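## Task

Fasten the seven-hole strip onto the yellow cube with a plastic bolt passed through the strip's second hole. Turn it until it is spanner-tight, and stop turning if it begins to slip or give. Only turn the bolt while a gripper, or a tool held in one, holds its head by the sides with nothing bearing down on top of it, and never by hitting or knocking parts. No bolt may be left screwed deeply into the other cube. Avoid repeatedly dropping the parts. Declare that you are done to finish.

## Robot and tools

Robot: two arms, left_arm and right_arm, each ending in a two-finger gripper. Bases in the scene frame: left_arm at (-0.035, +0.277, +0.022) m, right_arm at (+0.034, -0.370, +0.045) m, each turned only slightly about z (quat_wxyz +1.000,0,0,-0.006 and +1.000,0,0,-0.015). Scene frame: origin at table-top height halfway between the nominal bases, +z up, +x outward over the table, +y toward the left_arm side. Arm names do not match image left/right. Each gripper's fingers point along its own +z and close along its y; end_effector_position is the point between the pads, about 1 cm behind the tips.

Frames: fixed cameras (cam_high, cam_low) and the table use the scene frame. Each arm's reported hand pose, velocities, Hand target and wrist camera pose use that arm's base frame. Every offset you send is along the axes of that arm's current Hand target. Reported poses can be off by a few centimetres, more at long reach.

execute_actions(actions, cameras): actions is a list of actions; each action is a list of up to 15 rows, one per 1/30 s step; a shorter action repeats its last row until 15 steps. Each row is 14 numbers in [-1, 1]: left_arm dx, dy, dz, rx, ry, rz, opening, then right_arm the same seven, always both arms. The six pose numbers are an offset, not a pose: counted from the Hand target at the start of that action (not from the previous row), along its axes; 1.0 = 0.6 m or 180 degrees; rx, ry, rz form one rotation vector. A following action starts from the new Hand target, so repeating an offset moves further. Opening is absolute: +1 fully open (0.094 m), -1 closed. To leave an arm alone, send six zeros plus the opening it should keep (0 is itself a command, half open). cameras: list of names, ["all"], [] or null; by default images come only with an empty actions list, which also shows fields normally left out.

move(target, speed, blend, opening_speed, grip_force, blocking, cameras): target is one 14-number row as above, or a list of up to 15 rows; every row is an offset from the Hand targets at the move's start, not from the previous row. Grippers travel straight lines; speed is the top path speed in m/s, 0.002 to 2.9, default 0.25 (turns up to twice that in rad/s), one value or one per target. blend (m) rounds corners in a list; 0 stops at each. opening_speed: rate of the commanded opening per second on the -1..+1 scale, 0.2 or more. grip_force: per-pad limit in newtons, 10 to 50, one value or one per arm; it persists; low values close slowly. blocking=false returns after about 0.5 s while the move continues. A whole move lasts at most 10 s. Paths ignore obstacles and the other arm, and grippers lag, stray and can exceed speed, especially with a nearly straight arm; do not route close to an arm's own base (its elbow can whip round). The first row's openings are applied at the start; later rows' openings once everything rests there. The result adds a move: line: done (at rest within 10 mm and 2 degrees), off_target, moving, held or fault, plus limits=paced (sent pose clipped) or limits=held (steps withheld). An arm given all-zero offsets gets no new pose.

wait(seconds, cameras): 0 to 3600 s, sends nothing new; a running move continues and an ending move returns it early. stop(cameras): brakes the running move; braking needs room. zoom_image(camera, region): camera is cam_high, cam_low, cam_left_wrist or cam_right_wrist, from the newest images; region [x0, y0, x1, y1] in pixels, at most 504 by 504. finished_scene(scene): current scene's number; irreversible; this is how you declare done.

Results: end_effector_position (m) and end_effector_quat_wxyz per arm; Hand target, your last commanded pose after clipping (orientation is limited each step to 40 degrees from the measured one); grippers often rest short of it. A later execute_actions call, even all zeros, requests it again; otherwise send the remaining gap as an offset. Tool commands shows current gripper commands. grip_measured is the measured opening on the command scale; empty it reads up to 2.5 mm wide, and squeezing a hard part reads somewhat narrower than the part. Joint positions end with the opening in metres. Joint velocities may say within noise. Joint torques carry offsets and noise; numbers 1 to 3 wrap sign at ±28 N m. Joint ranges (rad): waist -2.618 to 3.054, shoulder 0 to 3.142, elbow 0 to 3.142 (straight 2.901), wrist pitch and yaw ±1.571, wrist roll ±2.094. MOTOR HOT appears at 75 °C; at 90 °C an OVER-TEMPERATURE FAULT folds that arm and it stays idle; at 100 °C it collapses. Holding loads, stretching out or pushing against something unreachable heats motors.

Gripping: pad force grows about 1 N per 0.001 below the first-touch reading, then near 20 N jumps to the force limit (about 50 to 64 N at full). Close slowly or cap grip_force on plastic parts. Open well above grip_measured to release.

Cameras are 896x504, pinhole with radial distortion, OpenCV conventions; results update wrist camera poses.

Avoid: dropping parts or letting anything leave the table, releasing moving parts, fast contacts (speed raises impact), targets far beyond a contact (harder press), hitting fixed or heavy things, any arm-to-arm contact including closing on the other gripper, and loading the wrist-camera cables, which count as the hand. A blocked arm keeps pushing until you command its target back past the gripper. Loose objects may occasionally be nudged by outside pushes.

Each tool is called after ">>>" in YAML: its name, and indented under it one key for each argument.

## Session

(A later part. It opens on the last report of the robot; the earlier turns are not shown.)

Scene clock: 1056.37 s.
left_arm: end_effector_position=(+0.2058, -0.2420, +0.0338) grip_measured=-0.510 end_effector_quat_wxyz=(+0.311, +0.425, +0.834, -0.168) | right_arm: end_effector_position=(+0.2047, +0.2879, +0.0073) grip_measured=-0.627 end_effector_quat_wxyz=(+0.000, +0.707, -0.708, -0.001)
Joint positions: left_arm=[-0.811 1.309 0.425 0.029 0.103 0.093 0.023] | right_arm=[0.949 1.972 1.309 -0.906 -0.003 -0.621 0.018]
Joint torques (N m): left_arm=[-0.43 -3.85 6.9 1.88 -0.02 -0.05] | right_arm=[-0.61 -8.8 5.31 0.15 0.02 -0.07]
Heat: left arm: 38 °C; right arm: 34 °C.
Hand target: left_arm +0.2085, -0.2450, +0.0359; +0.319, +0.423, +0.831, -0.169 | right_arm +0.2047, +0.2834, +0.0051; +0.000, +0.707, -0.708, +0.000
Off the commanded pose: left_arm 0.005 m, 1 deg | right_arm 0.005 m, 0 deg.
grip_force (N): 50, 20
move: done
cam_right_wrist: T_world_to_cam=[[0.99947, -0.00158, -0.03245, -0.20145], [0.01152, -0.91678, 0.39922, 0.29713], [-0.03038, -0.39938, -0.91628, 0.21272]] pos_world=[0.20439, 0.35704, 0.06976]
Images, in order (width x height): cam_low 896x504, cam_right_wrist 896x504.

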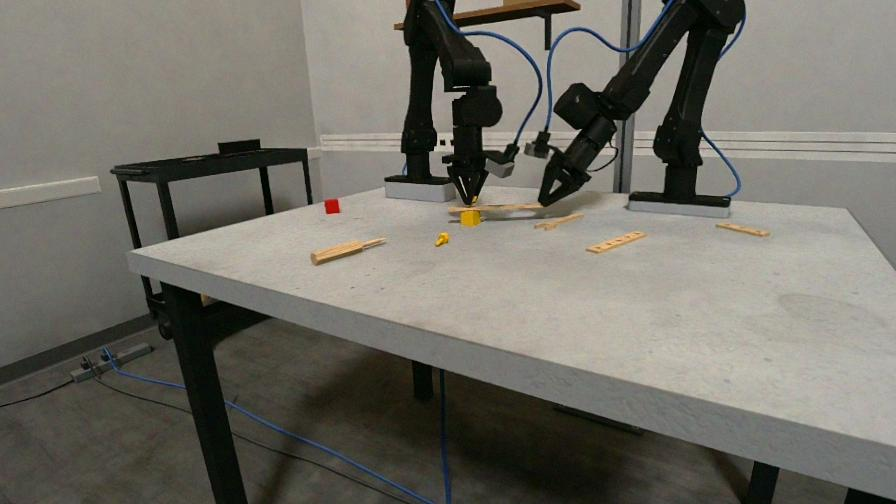

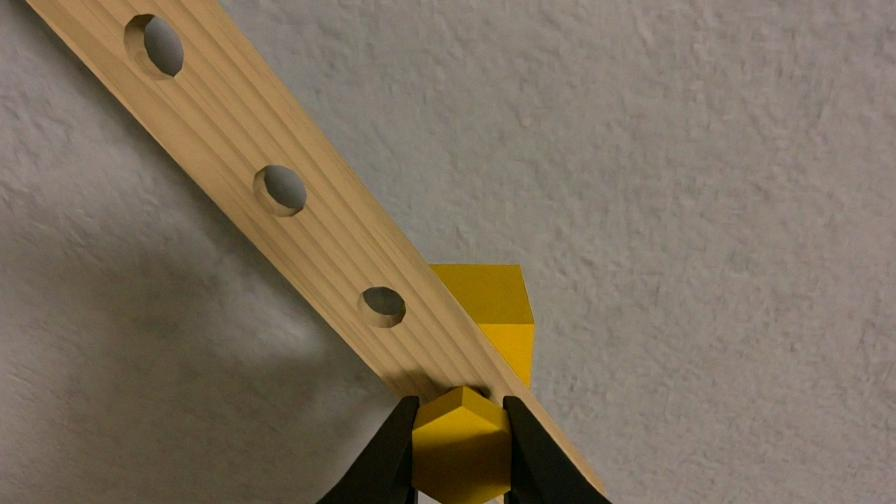

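>>> move:
  target: [0,0,0,0,0,0,-0.65,0.0060,0,-0.003,0,0,0,-0.68]
  speed: 0.02
  cameras: ["cam_right_wrist","cam_low"]

>>> zoom_image:
  camera: "cam_low"
  region: [420, 140, 520, 230]

>>> zoom_image:
  camera: "cam_right_wrist"
  region: [340, 300, 590, 500]

Scene clock: 1059.17 s.
left_arm: end_effector_position=(+0.2059, -0.2421, +0.0340) grip_measured=-0.510 end_effector_quat_wxyz=(+0.311, +0.425, +0.833, -0.168) | right_arm: end_effector_position=(+0.2057, +0.2866, +0.0070) grip_measured=-0.627 end_effector_quat_wxyz=(-0.002, +0.707, -0.707, -0.002)
Joint positions: left_arm=[-0.811 1.309 0.425 0.03 0.103 0.093 0.023] | right_arm=[0.944 1.969 1.302 -0.899 -0.003 -0.627 0.018]
Joint torques (N m): left_arm=[-0.32 -3.92 6.78 1.87 0.01 -0.05] | right_arm=[-0.72 -9.51 5 0.09 0.02 -0.06]
Heat: left arm: 38 °C; right arm: 34 °C.
Hand target: left_arm +0.2085, -0.2450, +0.0359; +0.319, +0.423, +0.831, -0.169 | right_arm +0.2047, +0.2798, +0.0069; +0.000, +0.707, -0.708, +0.000
Off the commanded pose: left_arm 0.004 m, 1 deg | right_arm 0.007 m, 0 deg.
grip_force (N): 50, 20
move: done
cam_right_wrist: T_world_to_cam=[[0.99953, 0.00007, -0.03063, -0.20299], [0.01223, -0.91773, 0.39702, 0.29613], [-0.02809, -0.3972, -0.9173, 0.21088]] pos_world=[0.20519, 0.35555, 0.06965]
Images, in order (width x height): cam_low 896x504, cam_right_wrist 896x504.

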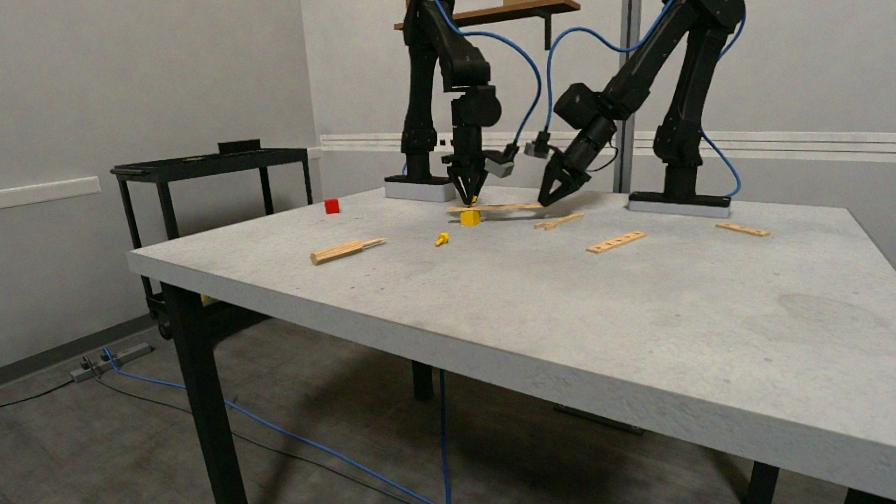

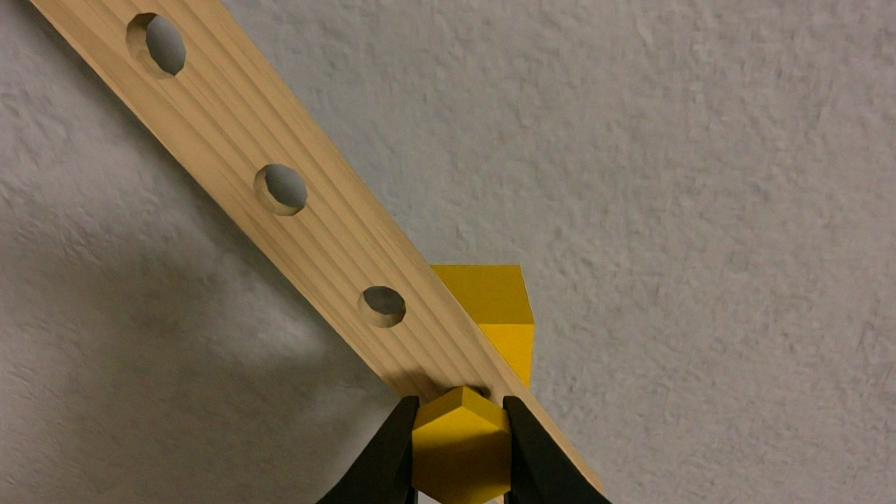

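Scaled by 5.040.

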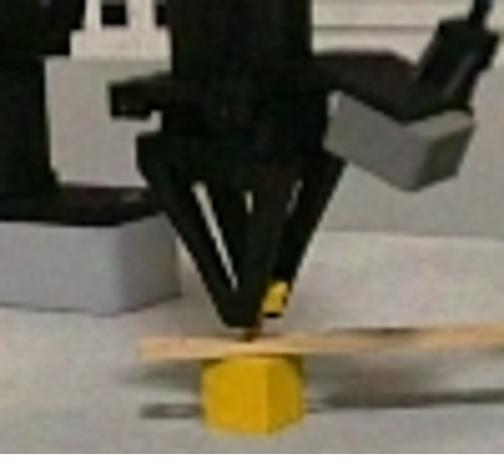

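Scaled by 2.016.

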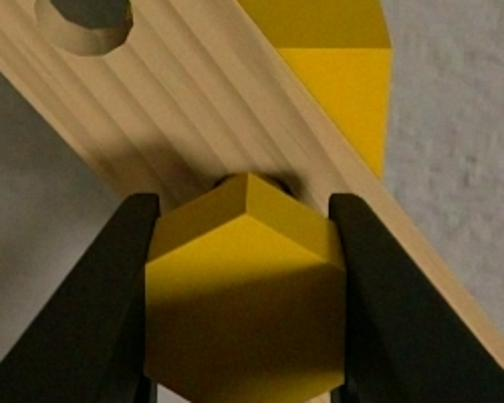

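>>> move:
  target:
    - [0,0,0,0,0,0,-0.65,0,0,0,0,0,0,-0.3]
    - [0,0,0,0,0,0,-0.65,-0.0187,0,0,0,0.1,0,-0.3]
  speed: 0.04
  cameras: ["cam_right_wrist","cam_low"]

>>> zoom_image:
  camera: "cam_low"
  region: [420, 140, 520, 230]

>>> zoom_image:
  camera: "cam_right_wrist"
  region: [340, 300, 590, 500]

Scene clock: 1072.73 s.
left_arm: end_effector_position=(+0.2059, -0.2421, +0.0340) grip_measured=-0.510 end_effector_quat_wxyz=(+0.311, +0.425, +0.833, -0.168) | right_arm: end_effector_position=(+0.2019, +0.2863, +0.0079) grip_measured=-0.302 end_effector_quat_wxyz=(+0.113, +0.698, -0.699, +0.105)
Joint positions: left_arm=[-0.811 1.309 0.425 0.03 0.103 0.093 0.023] | right_arm=[1.03 2.215 1.642 -1.272 0.148 -0.518 0.033]
Joint torques (N m): left_arm=[-0.49 -3.75 6.89 1.88 -0.01 -0.06] | right_arm=[0.31 -8.24 9.47 -0.45 0.18 0.03]
Heat: left arm: 38 °C; right arm: 33 °C.
Hand target: left_arm +0.2085, -0.2450, +0.0359; +0.319, +0.423, +0.831, -0.169 | right_arm +0.2048, +0.2911, +0.0069; +0.111, +0.698, -0.699, +0.110
Off the commanded pose: left_arm 0.004 m, 1 deg | right_arm 0.006 m, 1 deg.
grip_force (N): 50, 20
move: done
cam_right_wrist: T_world_to_cam=[[0.99909, -0.01337, -0.04053, -0.19515], [0.01685, -0.74908, 0.66227, 0.24427], [-0.03922, -0.66235, -0.74817, 0.28824]] pos_world=[0.20217, 0.37128, 0.04597]
Images, in order (width x height): cam_low 896x504, cam_right_wrist 896x504.

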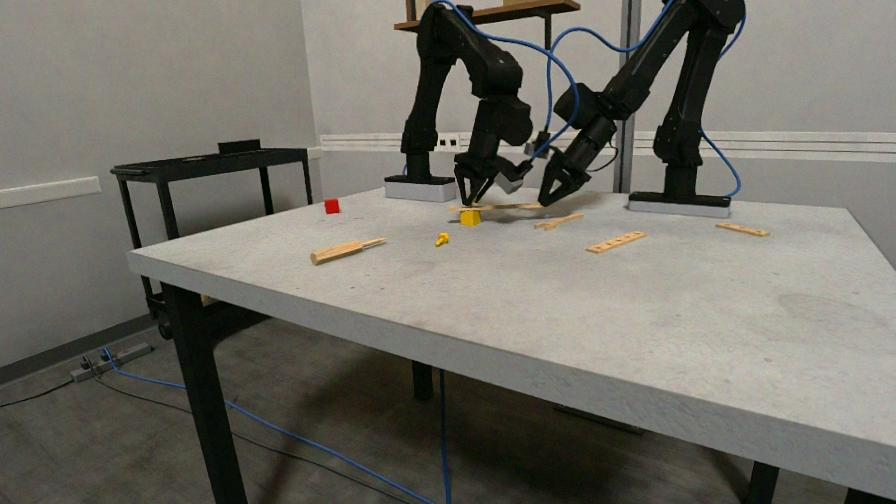

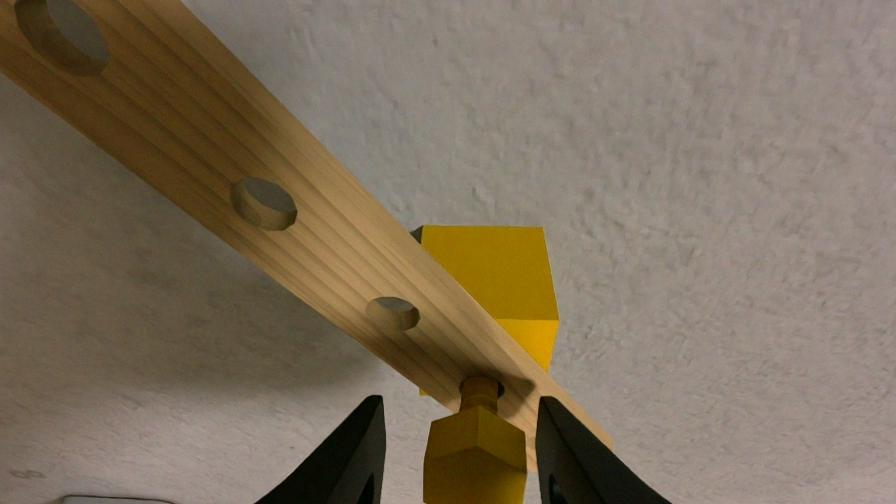

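Scaled by 5.040.

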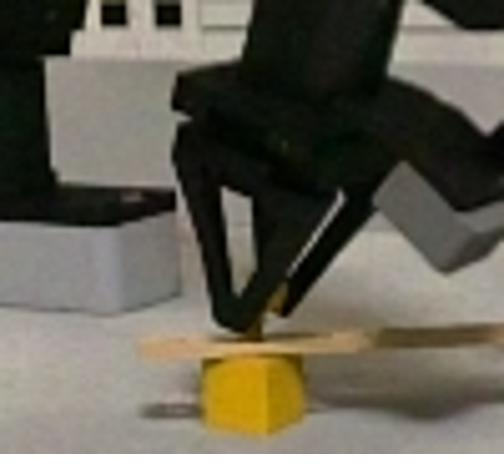

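Scaled by 2.016.

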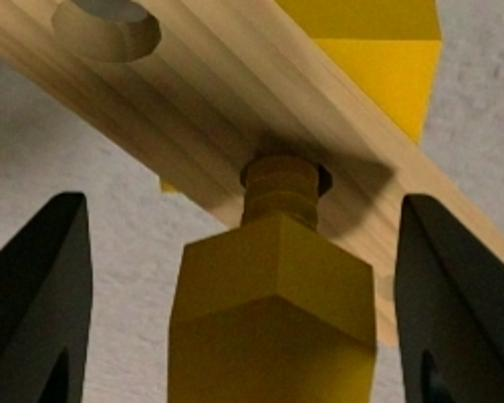

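>>> move:
  target:
    - [0,0,0,0,0,0,-0.65,0,-0.0067,0,0,0,0,-0.3]
    - [0,0,0,0,0,0,-0.65,0,-0.0067,0,0,0,0,-0.7]
  speed: 0.04
  opening_speed: 0.4
  grip_force: [50,45]
  cameras: ["cam_right_wrist","cam_low"]

>>> zoom_image:
  camera: "cam_low"
  region: [420, 140, 520, 230]

>>> zoom_image:
  camera: "cam_right_wrist"
  region: [340, 300, 590, 500]

Scene clock: 1086.23 s.
left_arm: end_effector_position=(+0.2059, -0.2421, +0.0340) grip_measured=-0.510 end_effector_quat_wxyz=(+0.311, +0.425, +0.833, -0.168) | right_arm: end_effector_position=(+0.2036, +0.2878, +0.0080) grip_measured=-0.639 end_effector_quat_wxyz=(+0.113, +0.698, -0.699, +0.107)
Joint positions: left_arm=[-0.811 1.309 0.425 0.03 0.103 0.093 0.023] | right_arm=[1.03 2.223 1.655 -1.276 0.152 -0.518 0.017]
Joint torques (N m): left_arm=[-0.31 -3.77 6.79 1.87 0 -0.05] | right_arm=[-0.38 -8.28 9.47 -0.46 0.18 -0.05]
Heat: left arm: 38 °C; right arm: 33 °C.
Hand target: left_arm +0.2085, -0.2450, +0.0359; +0.319, +0.423, +0.831, -0.169 | right_arm +0.2087, +0.2910, +0.0068; +0.111, +0.698, -0.699, +0.111
Off the commanded pose: left_arm 0.004 m, 1 deg | right_arm 0.006 m, 0 deg.
grip_force (N): 50, 45
move: done
cam_right_wrist: T_world_to_cam=[[0.99924, -0.01269, -0.03687, -0.19709], [0.01497, -0.74823, 0.66327, 0.24531], [-0.036, -0.66332, -0.74747, 0.28905]] pos_world=[0.20367, 0.37278, 0.04608]
Images, in order (width x height): cam_low 896x504, cam_right_wrist 896x504.

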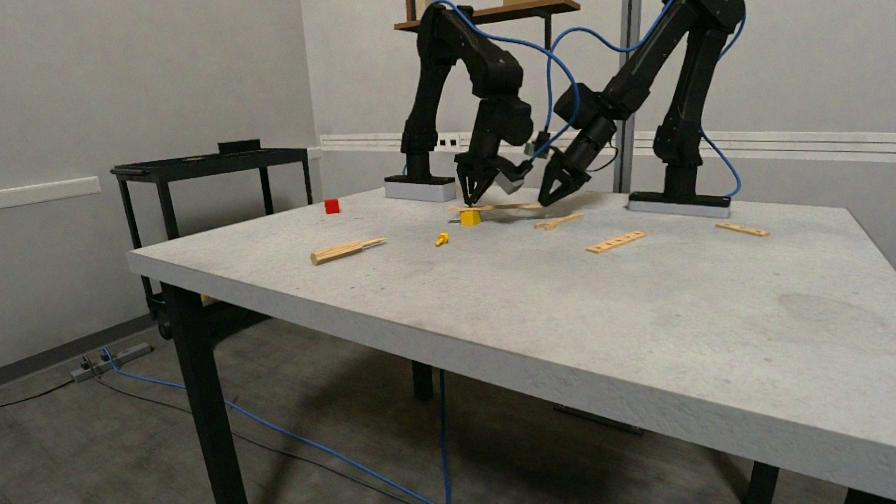

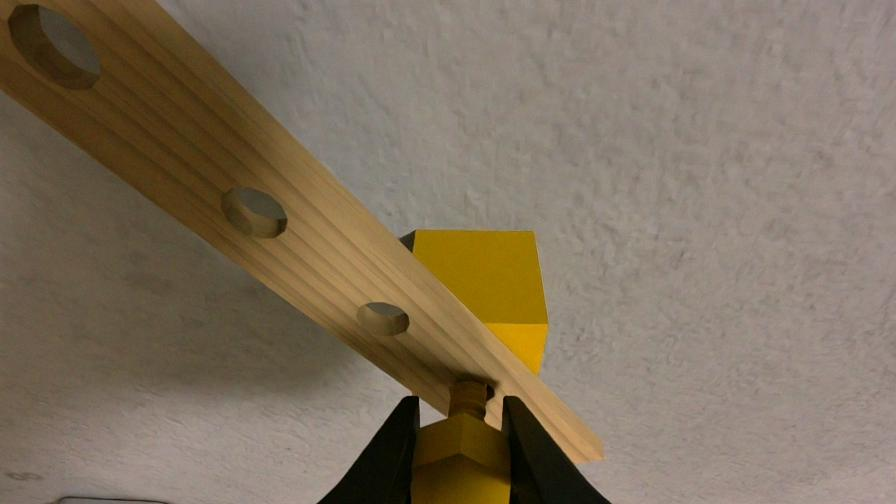

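Scaled by 5.040.

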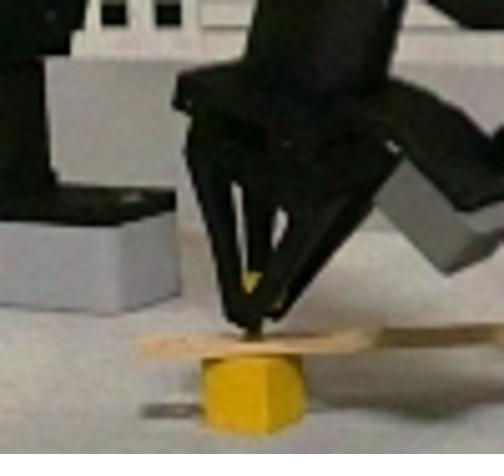

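Scaled by 2.016.

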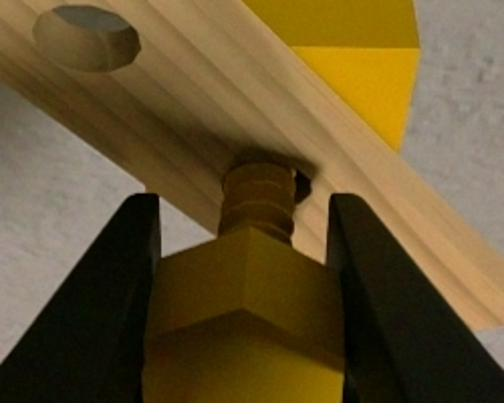

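>>> move:
  target: [0,0,0,0,0,0,-0.65,0.0197,0.0037,0.0043,0,-0.1,0,-0.7]
  speed: 0.02
  cameras: ["cam_right_wrist","cam_low"]

>>> zoom_image:
  camera: "cam_low"
  region: [420, 140, 520, 230]

>>> zoom_image:
  camera: "cam_right_wrist"
  region: [340, 300, 590, 500]

Scene clock: 1104.10 s.
left_arm: end_effector_position=(+0.2065, -0.2422, +0.0343) grip_measured=-0.510 end_effector_quat_wxyz=(+0.312, +0.424, +0.833, -0.167) | right_arm: end_effector_position=(+0.2070, +0.2827, +0.0074) grip_measured=-0.641 end_effector_quat_wxyz=(+0.003, +0.707, -0.707, +0.003)
Joint positions: left_arm=[-0.811 1.309 0.425 0.032 0.1 0.092 0.023] | right_arm=[0.939 1.969 1.304 -0.912 0.006 -0.632 0.017]
Joint torques (N m): left_arm=[-0.4 -3.88 6.89 1.84 0.03 -0.04] | right_arm=[-0.76 -9.63 5.12 0.14 -0.07 -0.06]
Heat: left arm: 38 °C; right arm: 32 °C.
Hand target: left_arm +0.2085, -0.2450, +0.0359; +0.319, +0.423, +0.831, -0.169 | right_arm +0.2065, +0.2790, +0.0081; +0.000, +0.707, -0.708, +0.000
Off the commanded pose: left_arm 0.004 m, 1 deg | right_arm 0.004 m, 1 deg.
grip_force (N): 50, 45
move: done
cam_right_wrist: T_world_to_cam=[[0.99955, 0.00047, -0.03002, -0.2044], [0.01274, -0.91202, 0.40996, 0.29059], [-0.02719, -0.41015, -0.91161, 0.21308]] pos_world=[0.2064, 0.35252, 0.06898]
Images, in order (width x height): cam_low 896x504, cam_right_wrist 896x504.

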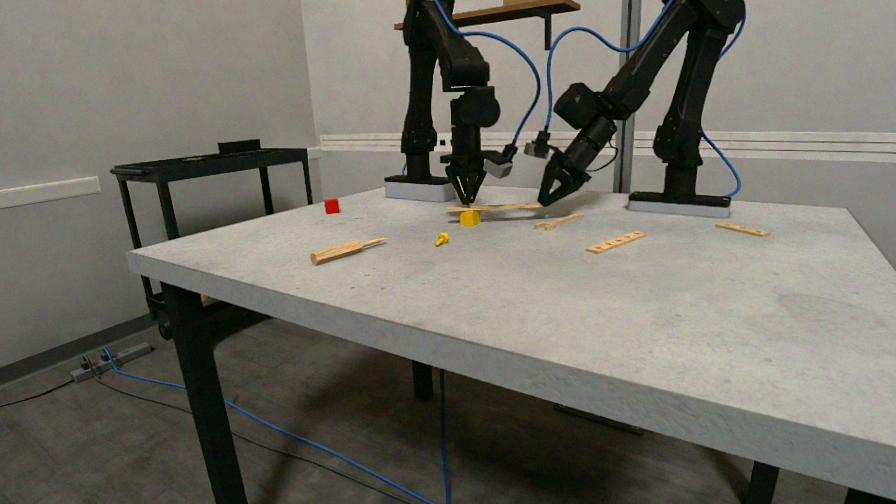

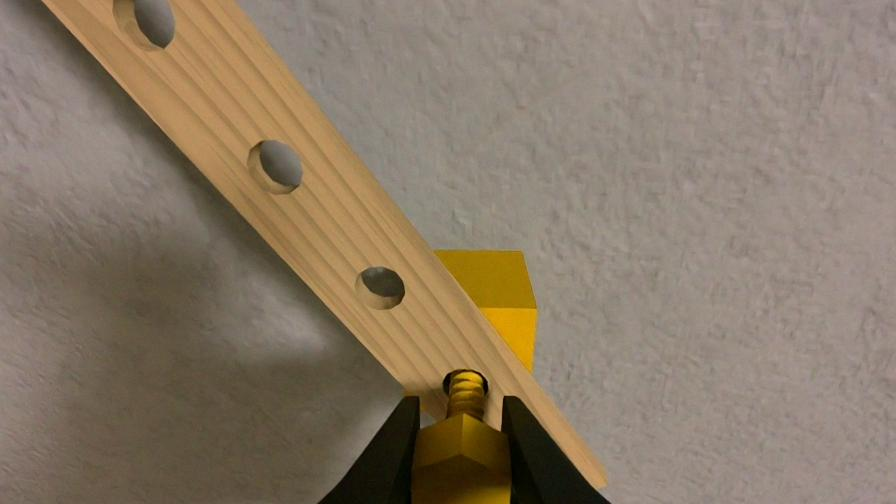

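Scaled by 5.040.

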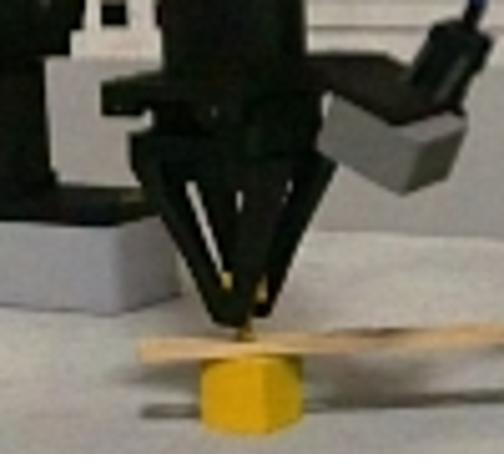

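Scaled by 2.016.

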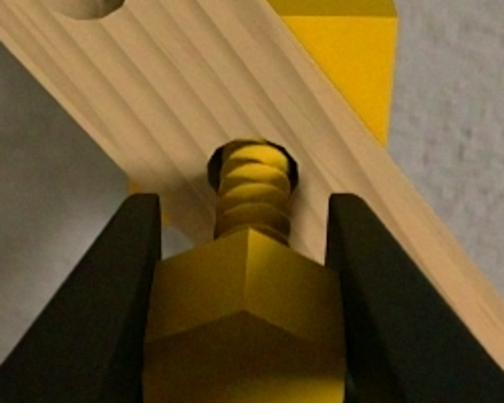

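>>> move:
  target: [0,0,0,0,0,0,-0.65,0,0,0.004,0,0,0.39,-0.7]
  speed: 0.2
  cameras: ["cam_right_wrist","cam_low"]

>>> zoom_image:
  camera: "cam_low"
  region: [420, 140, 520, 230]

>>> zoom_image:
  camera: "cam_right_wrist"
  region: [340, 300, 590, 500]

Scene clock: 1111.93 s.
left_arm: end_effector_position=(+0.2077, -0.2432, +0.0357) grip_measured=-0.510 end_effector_quat_wxyz=(+0.316, +0.423, +0.832, -0.168) | right_arm: end_effector_position=(+0.2082, +0.2854, +0.0069) grip_measured=-0.641 end_effector_quat_wxyz=(+0.002, -0.177, +0.984, +0.002)
Joint positions: left_arm=[-0.811 1.309 0.425 0.041 0.1 0.092 0.023] | right_arm=[0.937 1.969 1.302 -0.898 -0.001 0.58 0.017]
Joint torques (N m): left_arm=[-0.42 -3.78 6.93 1.79 0.03 -0.04] | right_arm=[-0.59 -9.32 4.82 0.11 0 0.04]
Heat: left arm: 38 °C; right arm: 32 °C.
Hand target: left_arm +0.2084, -0.2450, +0.0359; +0.319, +0.423, +0.831, -0.169 | right_arm +0.2064, +0.2789, +0.0057; +0.000, -0.171, +0.985, +0.000
Off the commanded pose: left_arm 0.002 m, 0 deg | right_arm 0.007 m, 1 deg.
grip_force (N): 50, 45
move: done
cam_right_wrist: T_world_to_cam=[[0.34927, -0.93637, -0.03497, 0.19715], [-0.85455, -0.33362, 0.39806, 0.30871], [-0.3844, -0.10915, -0.91669, 0.20229]] pos_world=[0.27271, 0.30967, 0.06945]
Images, in order (width x height): cam_low 896x504, cam_right_wrist 896x504.

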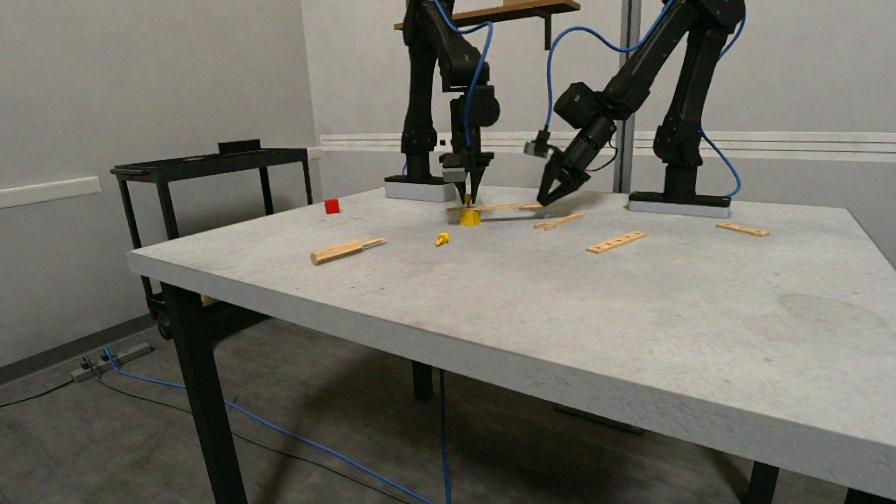

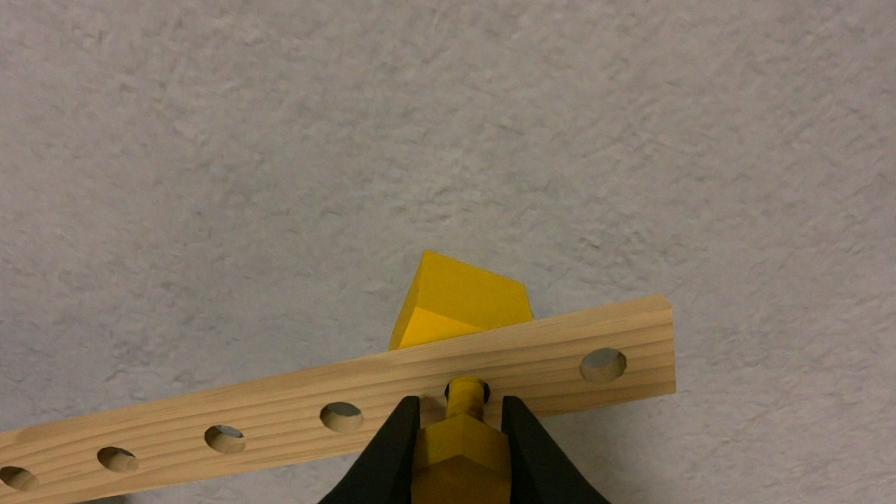

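Scaled by 5.040.

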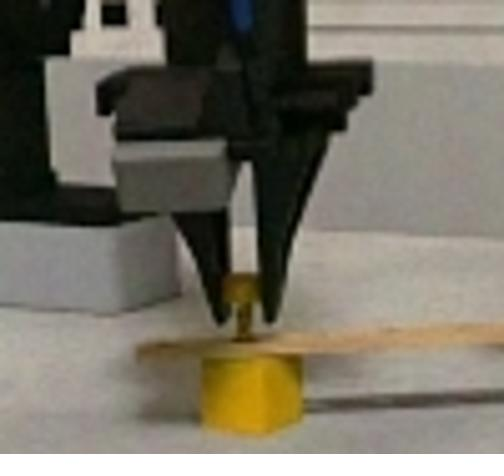

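Scaled by 2.016.

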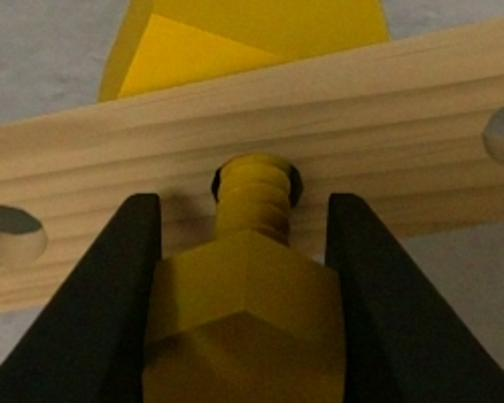

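>>> move:
  target:
    - [0,0,0,0,0,0,-0.65,0,0,0.003,0,0,0.23,-0.7]
    - [0,0,0,0,0,0,-0.65,0,0,0.003,0,0,0.23,-0.35]
  speed: 0.2
  opening_speed: 1
  cameras: ["cam_right_wrist","cam_low"]

>>> zoom_image:
  camera: "cam_low"
  region: [420, 140, 520, 230]

>>> zoom_image:
  camera: "cam_right_wrist"
  region: [340, 300, 590, 500]

Scene clock: 1119.87 s.
left_arm: end_effector_position=(+0.2077, -0.2432, +0.0357) grip_measured=-0.510 end_effector_quat_wxyz=(+0.316, +0.423, +0.832, -0.168) | right_arm: end_effector_position=(+0.2062, +0.2834, +0.0033) grip_measured=-0.352 end_effector_quat_wxyz=(-0.001, +0.182, +0.983, +0.001)
Joint positions: left_arm=[-0.811 1.309 0.425 0.041 0.1 0.092 0.023] | right_arm=[0.937 1.969 1.286 -0.887 -0.004 1.304 0.03]
Joint torques (N m): left_arm=[-0.34 -3.81 6.86 1.76 0.03 -0.05] | right_arm=[-0.61 -9.13 5.91 0.06 0.02 0.03]
Heat: left arm: 38 °C; right arm: 32 °C.
Hand target: left_arm +0.2084, -0.2450, +0.0359; +0.319, +0.423, +0.831, -0.169 | right_arm +0.2065, +0.2790, +0.0039; +0.000, +0.188, +0.982, +0.000
Off the commanded pose: left_arm 0.002 m, 0 deg | right_arm 0.004 m, 1 deg.
grip_force (N): 50, 45
move: done
cam_right_wrist: T_world_to_cam=[[-0.35855, -0.93294, -0.03279, 0.34075], [-0.8583, 0.31564, 0.4046, 0.12461], [-0.36712, 0.17321, -0.91391, 0.11436]] pos_world=[0.27111, 0.25876, 0.06527]
Images, in order (width x height): cam_low 896x504, cam_right_wrist 896x504.

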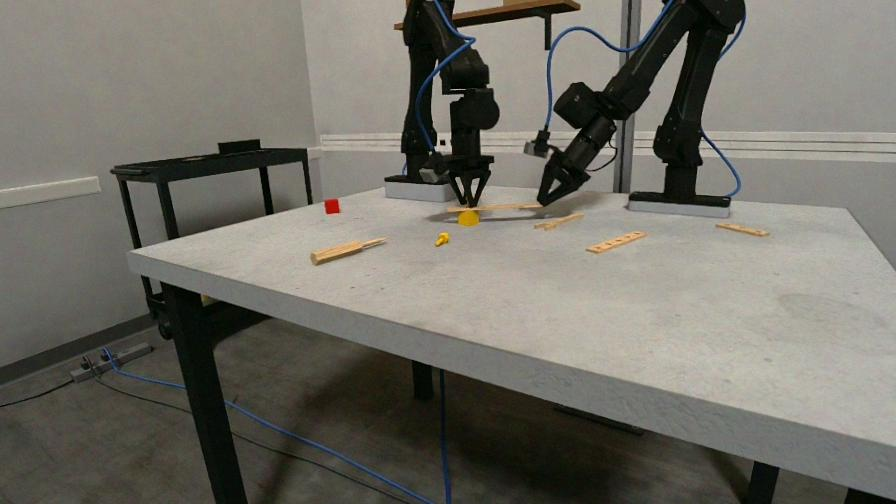

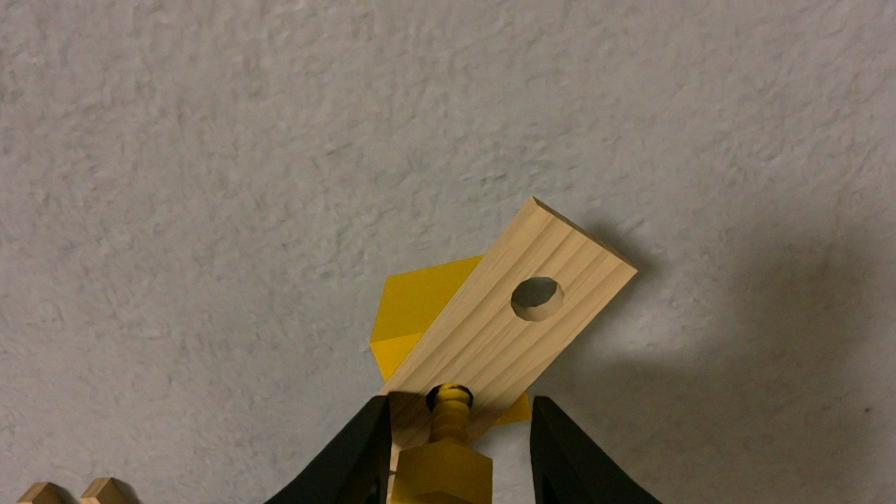

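Scaled by 5.040.

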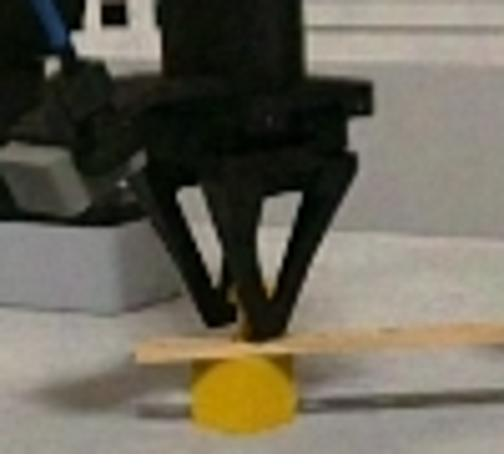

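Scaled by 2.016.

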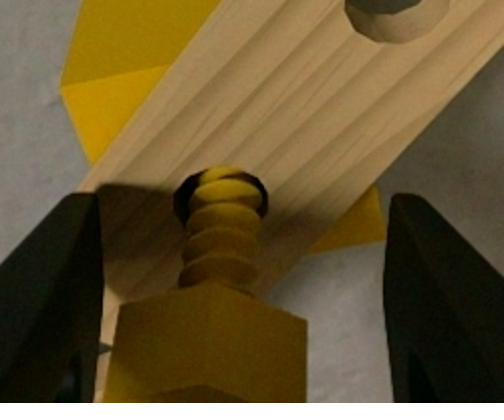

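>>> move:
  target: [0,0,0,0,0,0,-0.65,0,0,-0.13,0,0,-0.62,-0.3]
  speed: 0.2
  cameras: ["cam_right_wrist","cam_low","cam_high"]

>>> zoom_image:
  camera: "cam_low"
  region: [420, 140, 520, 230]

>>> zoom_image:
  camera: "cam_right_wrist"
  region: [340, 250, 590, 450]

Scene clock: 1142.03 s.
left_arm: end_effector_position=(+0.2077, -0.2432, +0.0357) grip_measured=-0.510 end_effector_quat_wxyz=(+0.316, +0.423, +0.832, -0.168) | right_arm: end_effector_position=(+0.1989, +0.2735, +0.0649) grip_measured=-0.302 end_effector_quat_wxyz=(+0.027, +0.706, -0.708, +0.002)
Joint positions: left_arm=[-0.811 1.309 0.425 0.041 0.1 0.092 0.023] | right_arm=[0.937 1.9 1.446 -1.171 -0.004 -0.632 0.033]
Joint torques (N m): left_arm=[-0.34 -3.81 6.89 1.79 0.03 -0.03] | right_arm=[-0.61 -10.43 10.32 -0.09 0.03 -0.08]
Heat: left arm: 38 °C; right arm: 31 °C.
Hand target: left_arm +0.2084, -0.2450, +0.0359; +0.319, +0.423, +0.831, -0.169 | right_arm +0.2065, +0.2791, +0.0819; +0.000, +0.707, -0.708, +0.000
Off the commanded pose: left_arm 0.002 m, 0 deg | right_arm 0.019 m, 3 deg.
grip_force (N): 50, 45
move: off_target (right_arm)
cam_right_wrist: T_world_to_cam=[[0.99785, -0.00407, -0.06543, -0.19074], [0.02508, -0.89843, 0.4384, 0.25068], [-0.06056, -0.4391, -0.8964, 0.2751]] pos_world=[0.20071, 0.34524, 0.12422]
Images, in order (width x height): cam_high 896x504, cam_low 896x504, cam_right_wrist 896x504.

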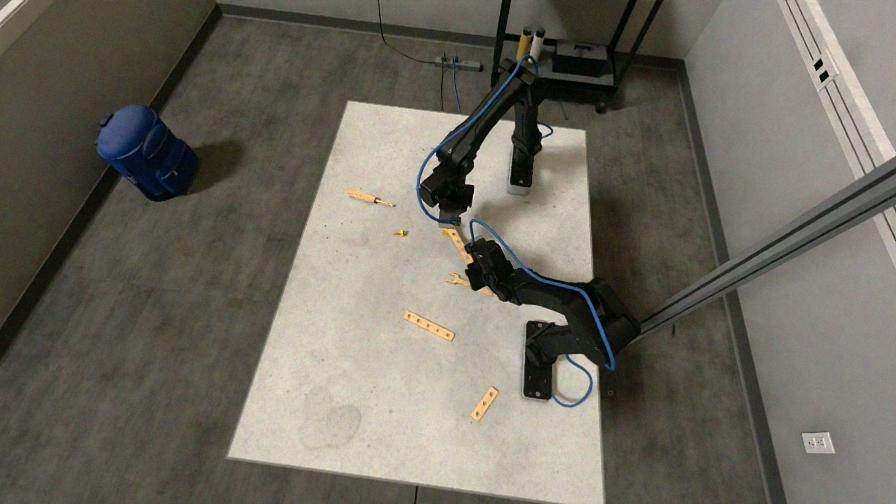

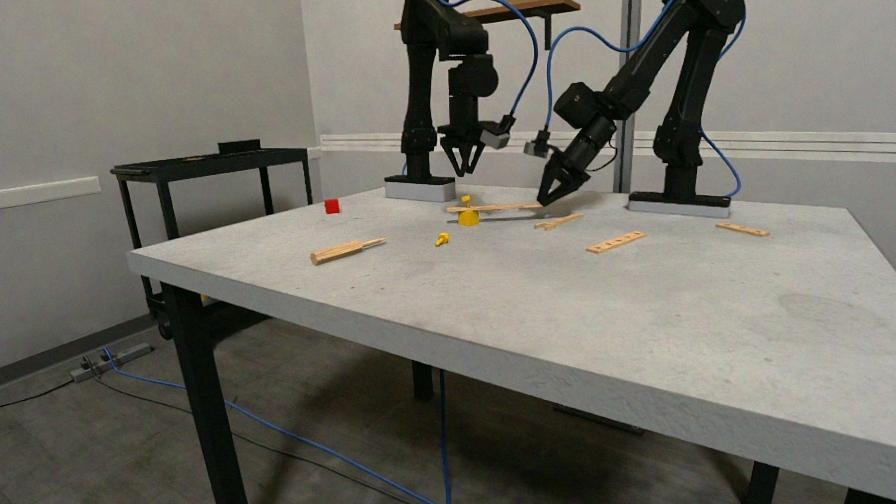

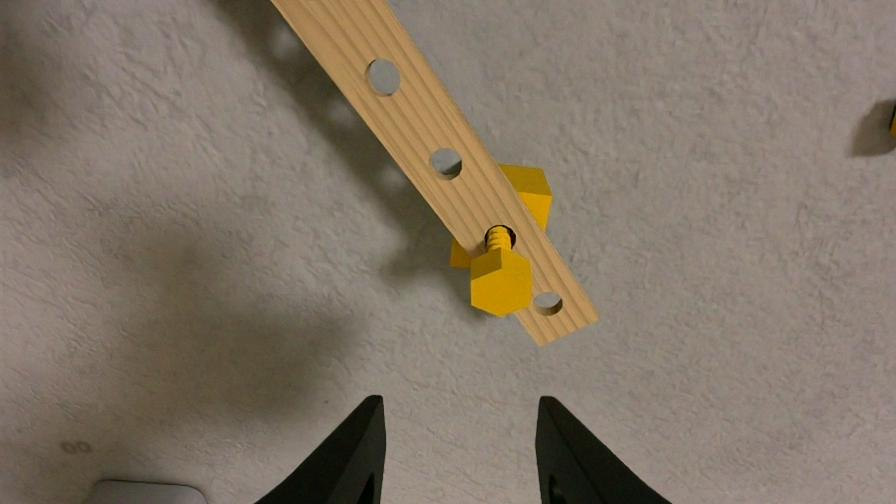

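Scaled by 5.040.

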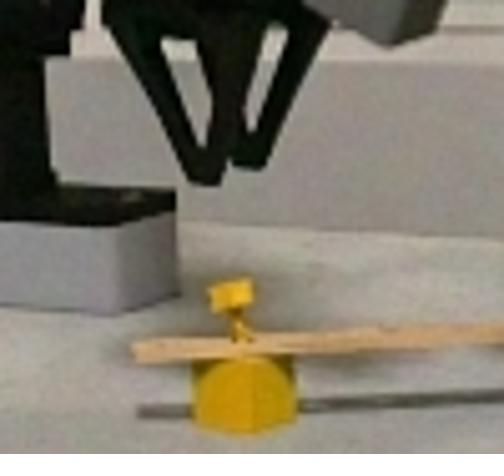

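Scaled by 2.016.

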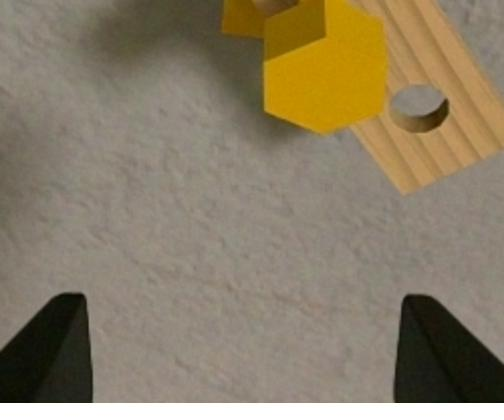

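>>> zoom_image:
  camera: "cam_right_wrist"
  region: [420, 150, 620, 350]

Scaled by 2.520.

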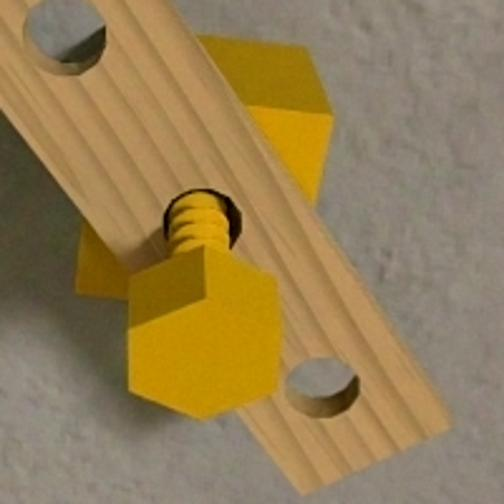

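>>> move:
  target:
    - [0,0,0,0,0,0,-0.65,-0.0017,-0.0033,0.078,0,-0.072,0,-0.3]
    - [0,0,0,0,0,0,-0.65,-0.0017,-0.0033,0.1273,0,-0.072,0,-0.3]
  speed: [0.15,0.05]
  blend: [0.01,0]
  cameras: ["cam_right_wrist","cam_low"]

>>> zoom_image:
  camera: "cam_low"
  region: [430, 170, 510, 230]

Scene clock: 1166.77 s.
left_arm: end_effector_position=(+0.2077, -0.2432, +0.0357) grip_measured=-0.510 end_effector_quat_wxyz=(+0.316, +0.423, +0.832, -0.168) | right_arm: end_effector_position=(+0.2124, +0.2813, +0.0135) grip_measured=-0.302 end_effector_quat_wxyz=(-0.089, +0.701, -0.704, -0.071)
Joint positions: left_arm=[-0.811 1.309 0.425 0.041 0.1 0.092 0.023] | right_arm=[0.855 1.807 1.084 -0.659 -0.129 -0.7 0.033]
Joint torques (N m): left_arm=[-0.31 -3.74 6.9 1.78 0.02 -0.03] | right_arm=[-0.42 -5.7 6.17 0.45 -0.31 -0.07]
Heat: left arm: 38 °C; right arm: 32 °C.
Hand target: left_arm +0.2084, -0.2450, +0.0359; +0.319, +0.423, +0.831, -0.169 | right_arm +0.2084, +0.2799, +0.0055; -0.080, +0.702, -0.703, -0.080
Off the commanded pose: left_arm 0.002 m, 0 deg | right_arm 0.009 m, 1 deg.
grip_force (N): 50, 45
move: done
cam_right_wrist: T_world_to_cam=[[0.99998, 0.00067, -0.00563, -0.21017], [0.0017, -0.98261, 0.1857, 0.31199], [-0.00541, -0.1857, -0.98259, 0.15146]] pos_world=[0.21046, 0.33483, 0.0897]
Images, in order (width x height): cam_low 896x504, cam_right_wrist 896x504.

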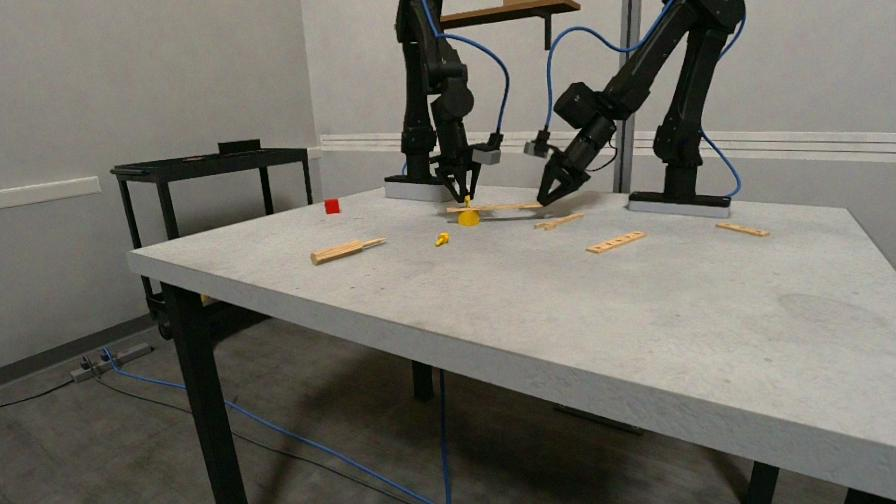

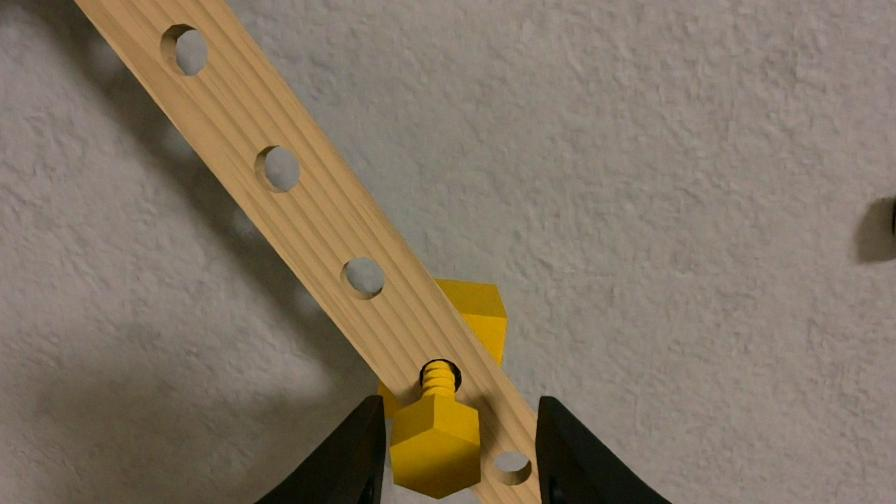

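Scaled by 6.300.

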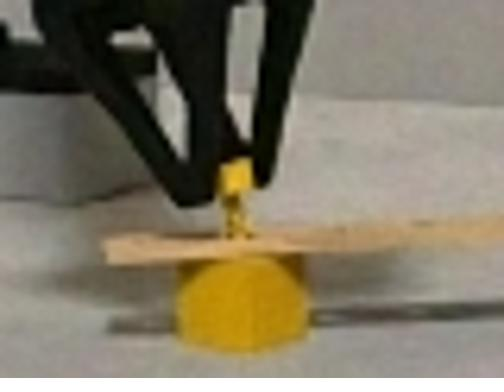

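>>> move:
  target:
    - [0,0,0,0,0,0,-0.65,0,0.0075,0.0108,0,0,0,-0.3]
    - [0,0,0,0,0,0,-0.65,0,0.0075,0.0108,0,0,0,-0.7]
  speed: [0.05,0.05]
  opening_speed: 0.4
  cameras: ["cam_right_wrist","cam_low"]

>>> zoom_image:
  camera: "cam_low"
  region: [430, 170, 510, 230]

>>> zoom_image:
  camera: "cam_right_wrist"
  region: [340, 300, 590, 500]

Scene clock: 1181.33 s.
left_arm: end_effector_position=(+0.2077, -0.2432, +0.0357) grip_measured=-0.510 end_effector_quat_wxyz=(+0.316, +0.423, +0.832, -0.168) | right_arm: end_effector_position=(+0.2097, +0.2808, +0.0056) grip_measured=-0.641 end_effector_quat_wxyz=(-0.087, +0.702, -0.703, -0.071)
Joint positions: left_arm=[-0.811 1.309 0.425 0.041 0.1 0.092 0.023] | right_arm=[0.86 1.816 1.061 -0.629 -0.129 -0.696 0.017]
Joint torques (N m): left_arm=[-0.32 -3.78 6.91 1.79 0.04 -0.03] | right_arm=[0.28 -5.98 6.17 0.45 -0.28 0.04]
Heat: left arm: 38 °C; right arm: 31 °C.
Hand target: left_arm +0.2084, -0.2450, +0.0359; +0.319, +0.423, +0.831, -0.169 | right_arm +0.2040, +0.2814, -0.0008; -0.080, +0.702, -0.703, -0.080
Off the commanded pose: left_arm 0.002 m, 0 deg | right_arm 0.009 m, 1 deg.
grip_force (N): 50, 45
move: done
cam_right_wrist: T_world_to_cam=[[0.99996, 0.00262, -0.00806, -0.20796], [0.00409, -0.98224, 0.18761, 0.31231], [-0.00743, -0.18763, -0.98221, 0.14454]] pos_world=[0.20775, 0.33443, 0.0817]
Images, in order (width x height): cam_low 896x504, cam_right_wrist 896x504.

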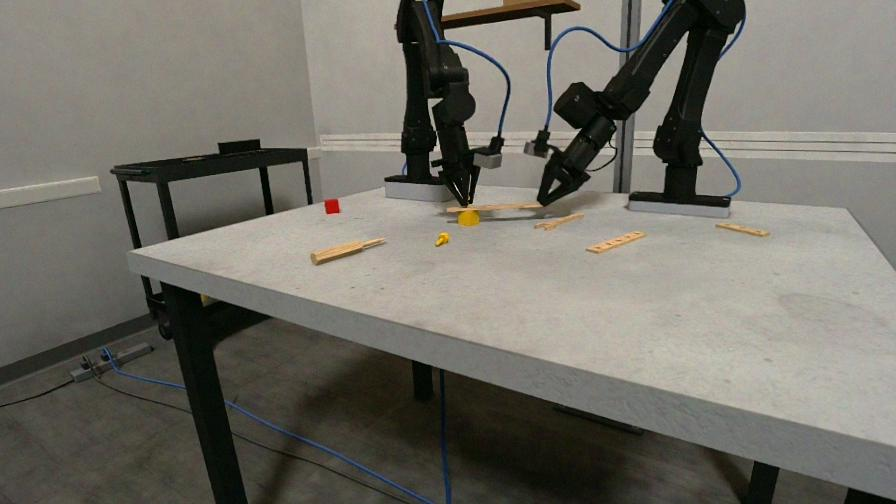

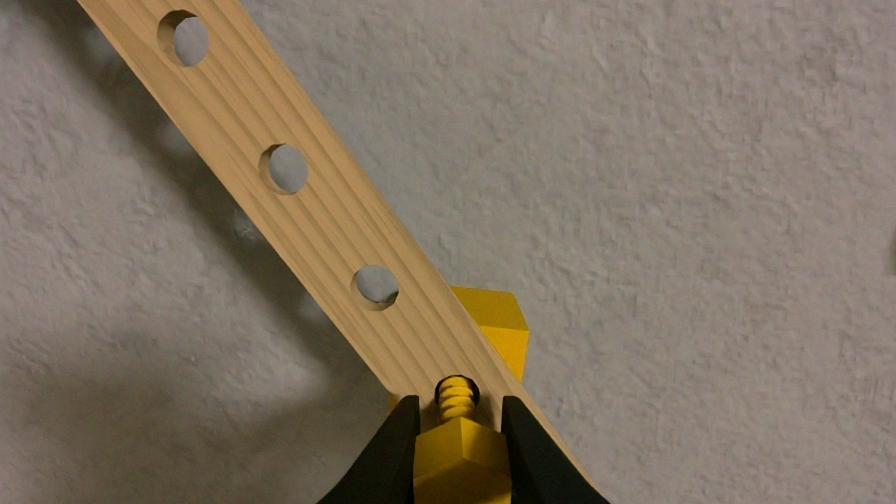

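Scaled by 6.300.

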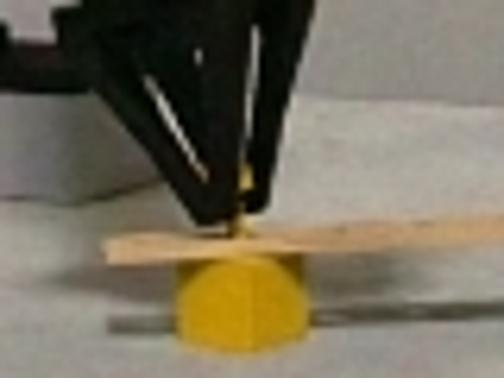

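Scaled by 2.016.

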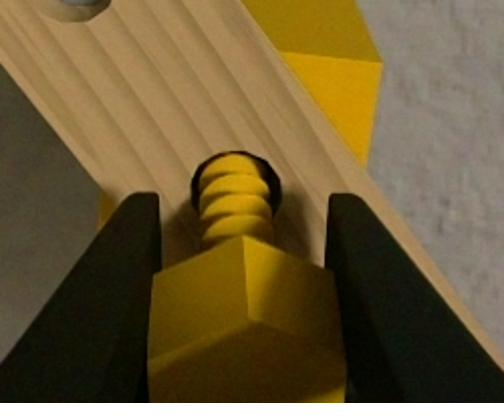

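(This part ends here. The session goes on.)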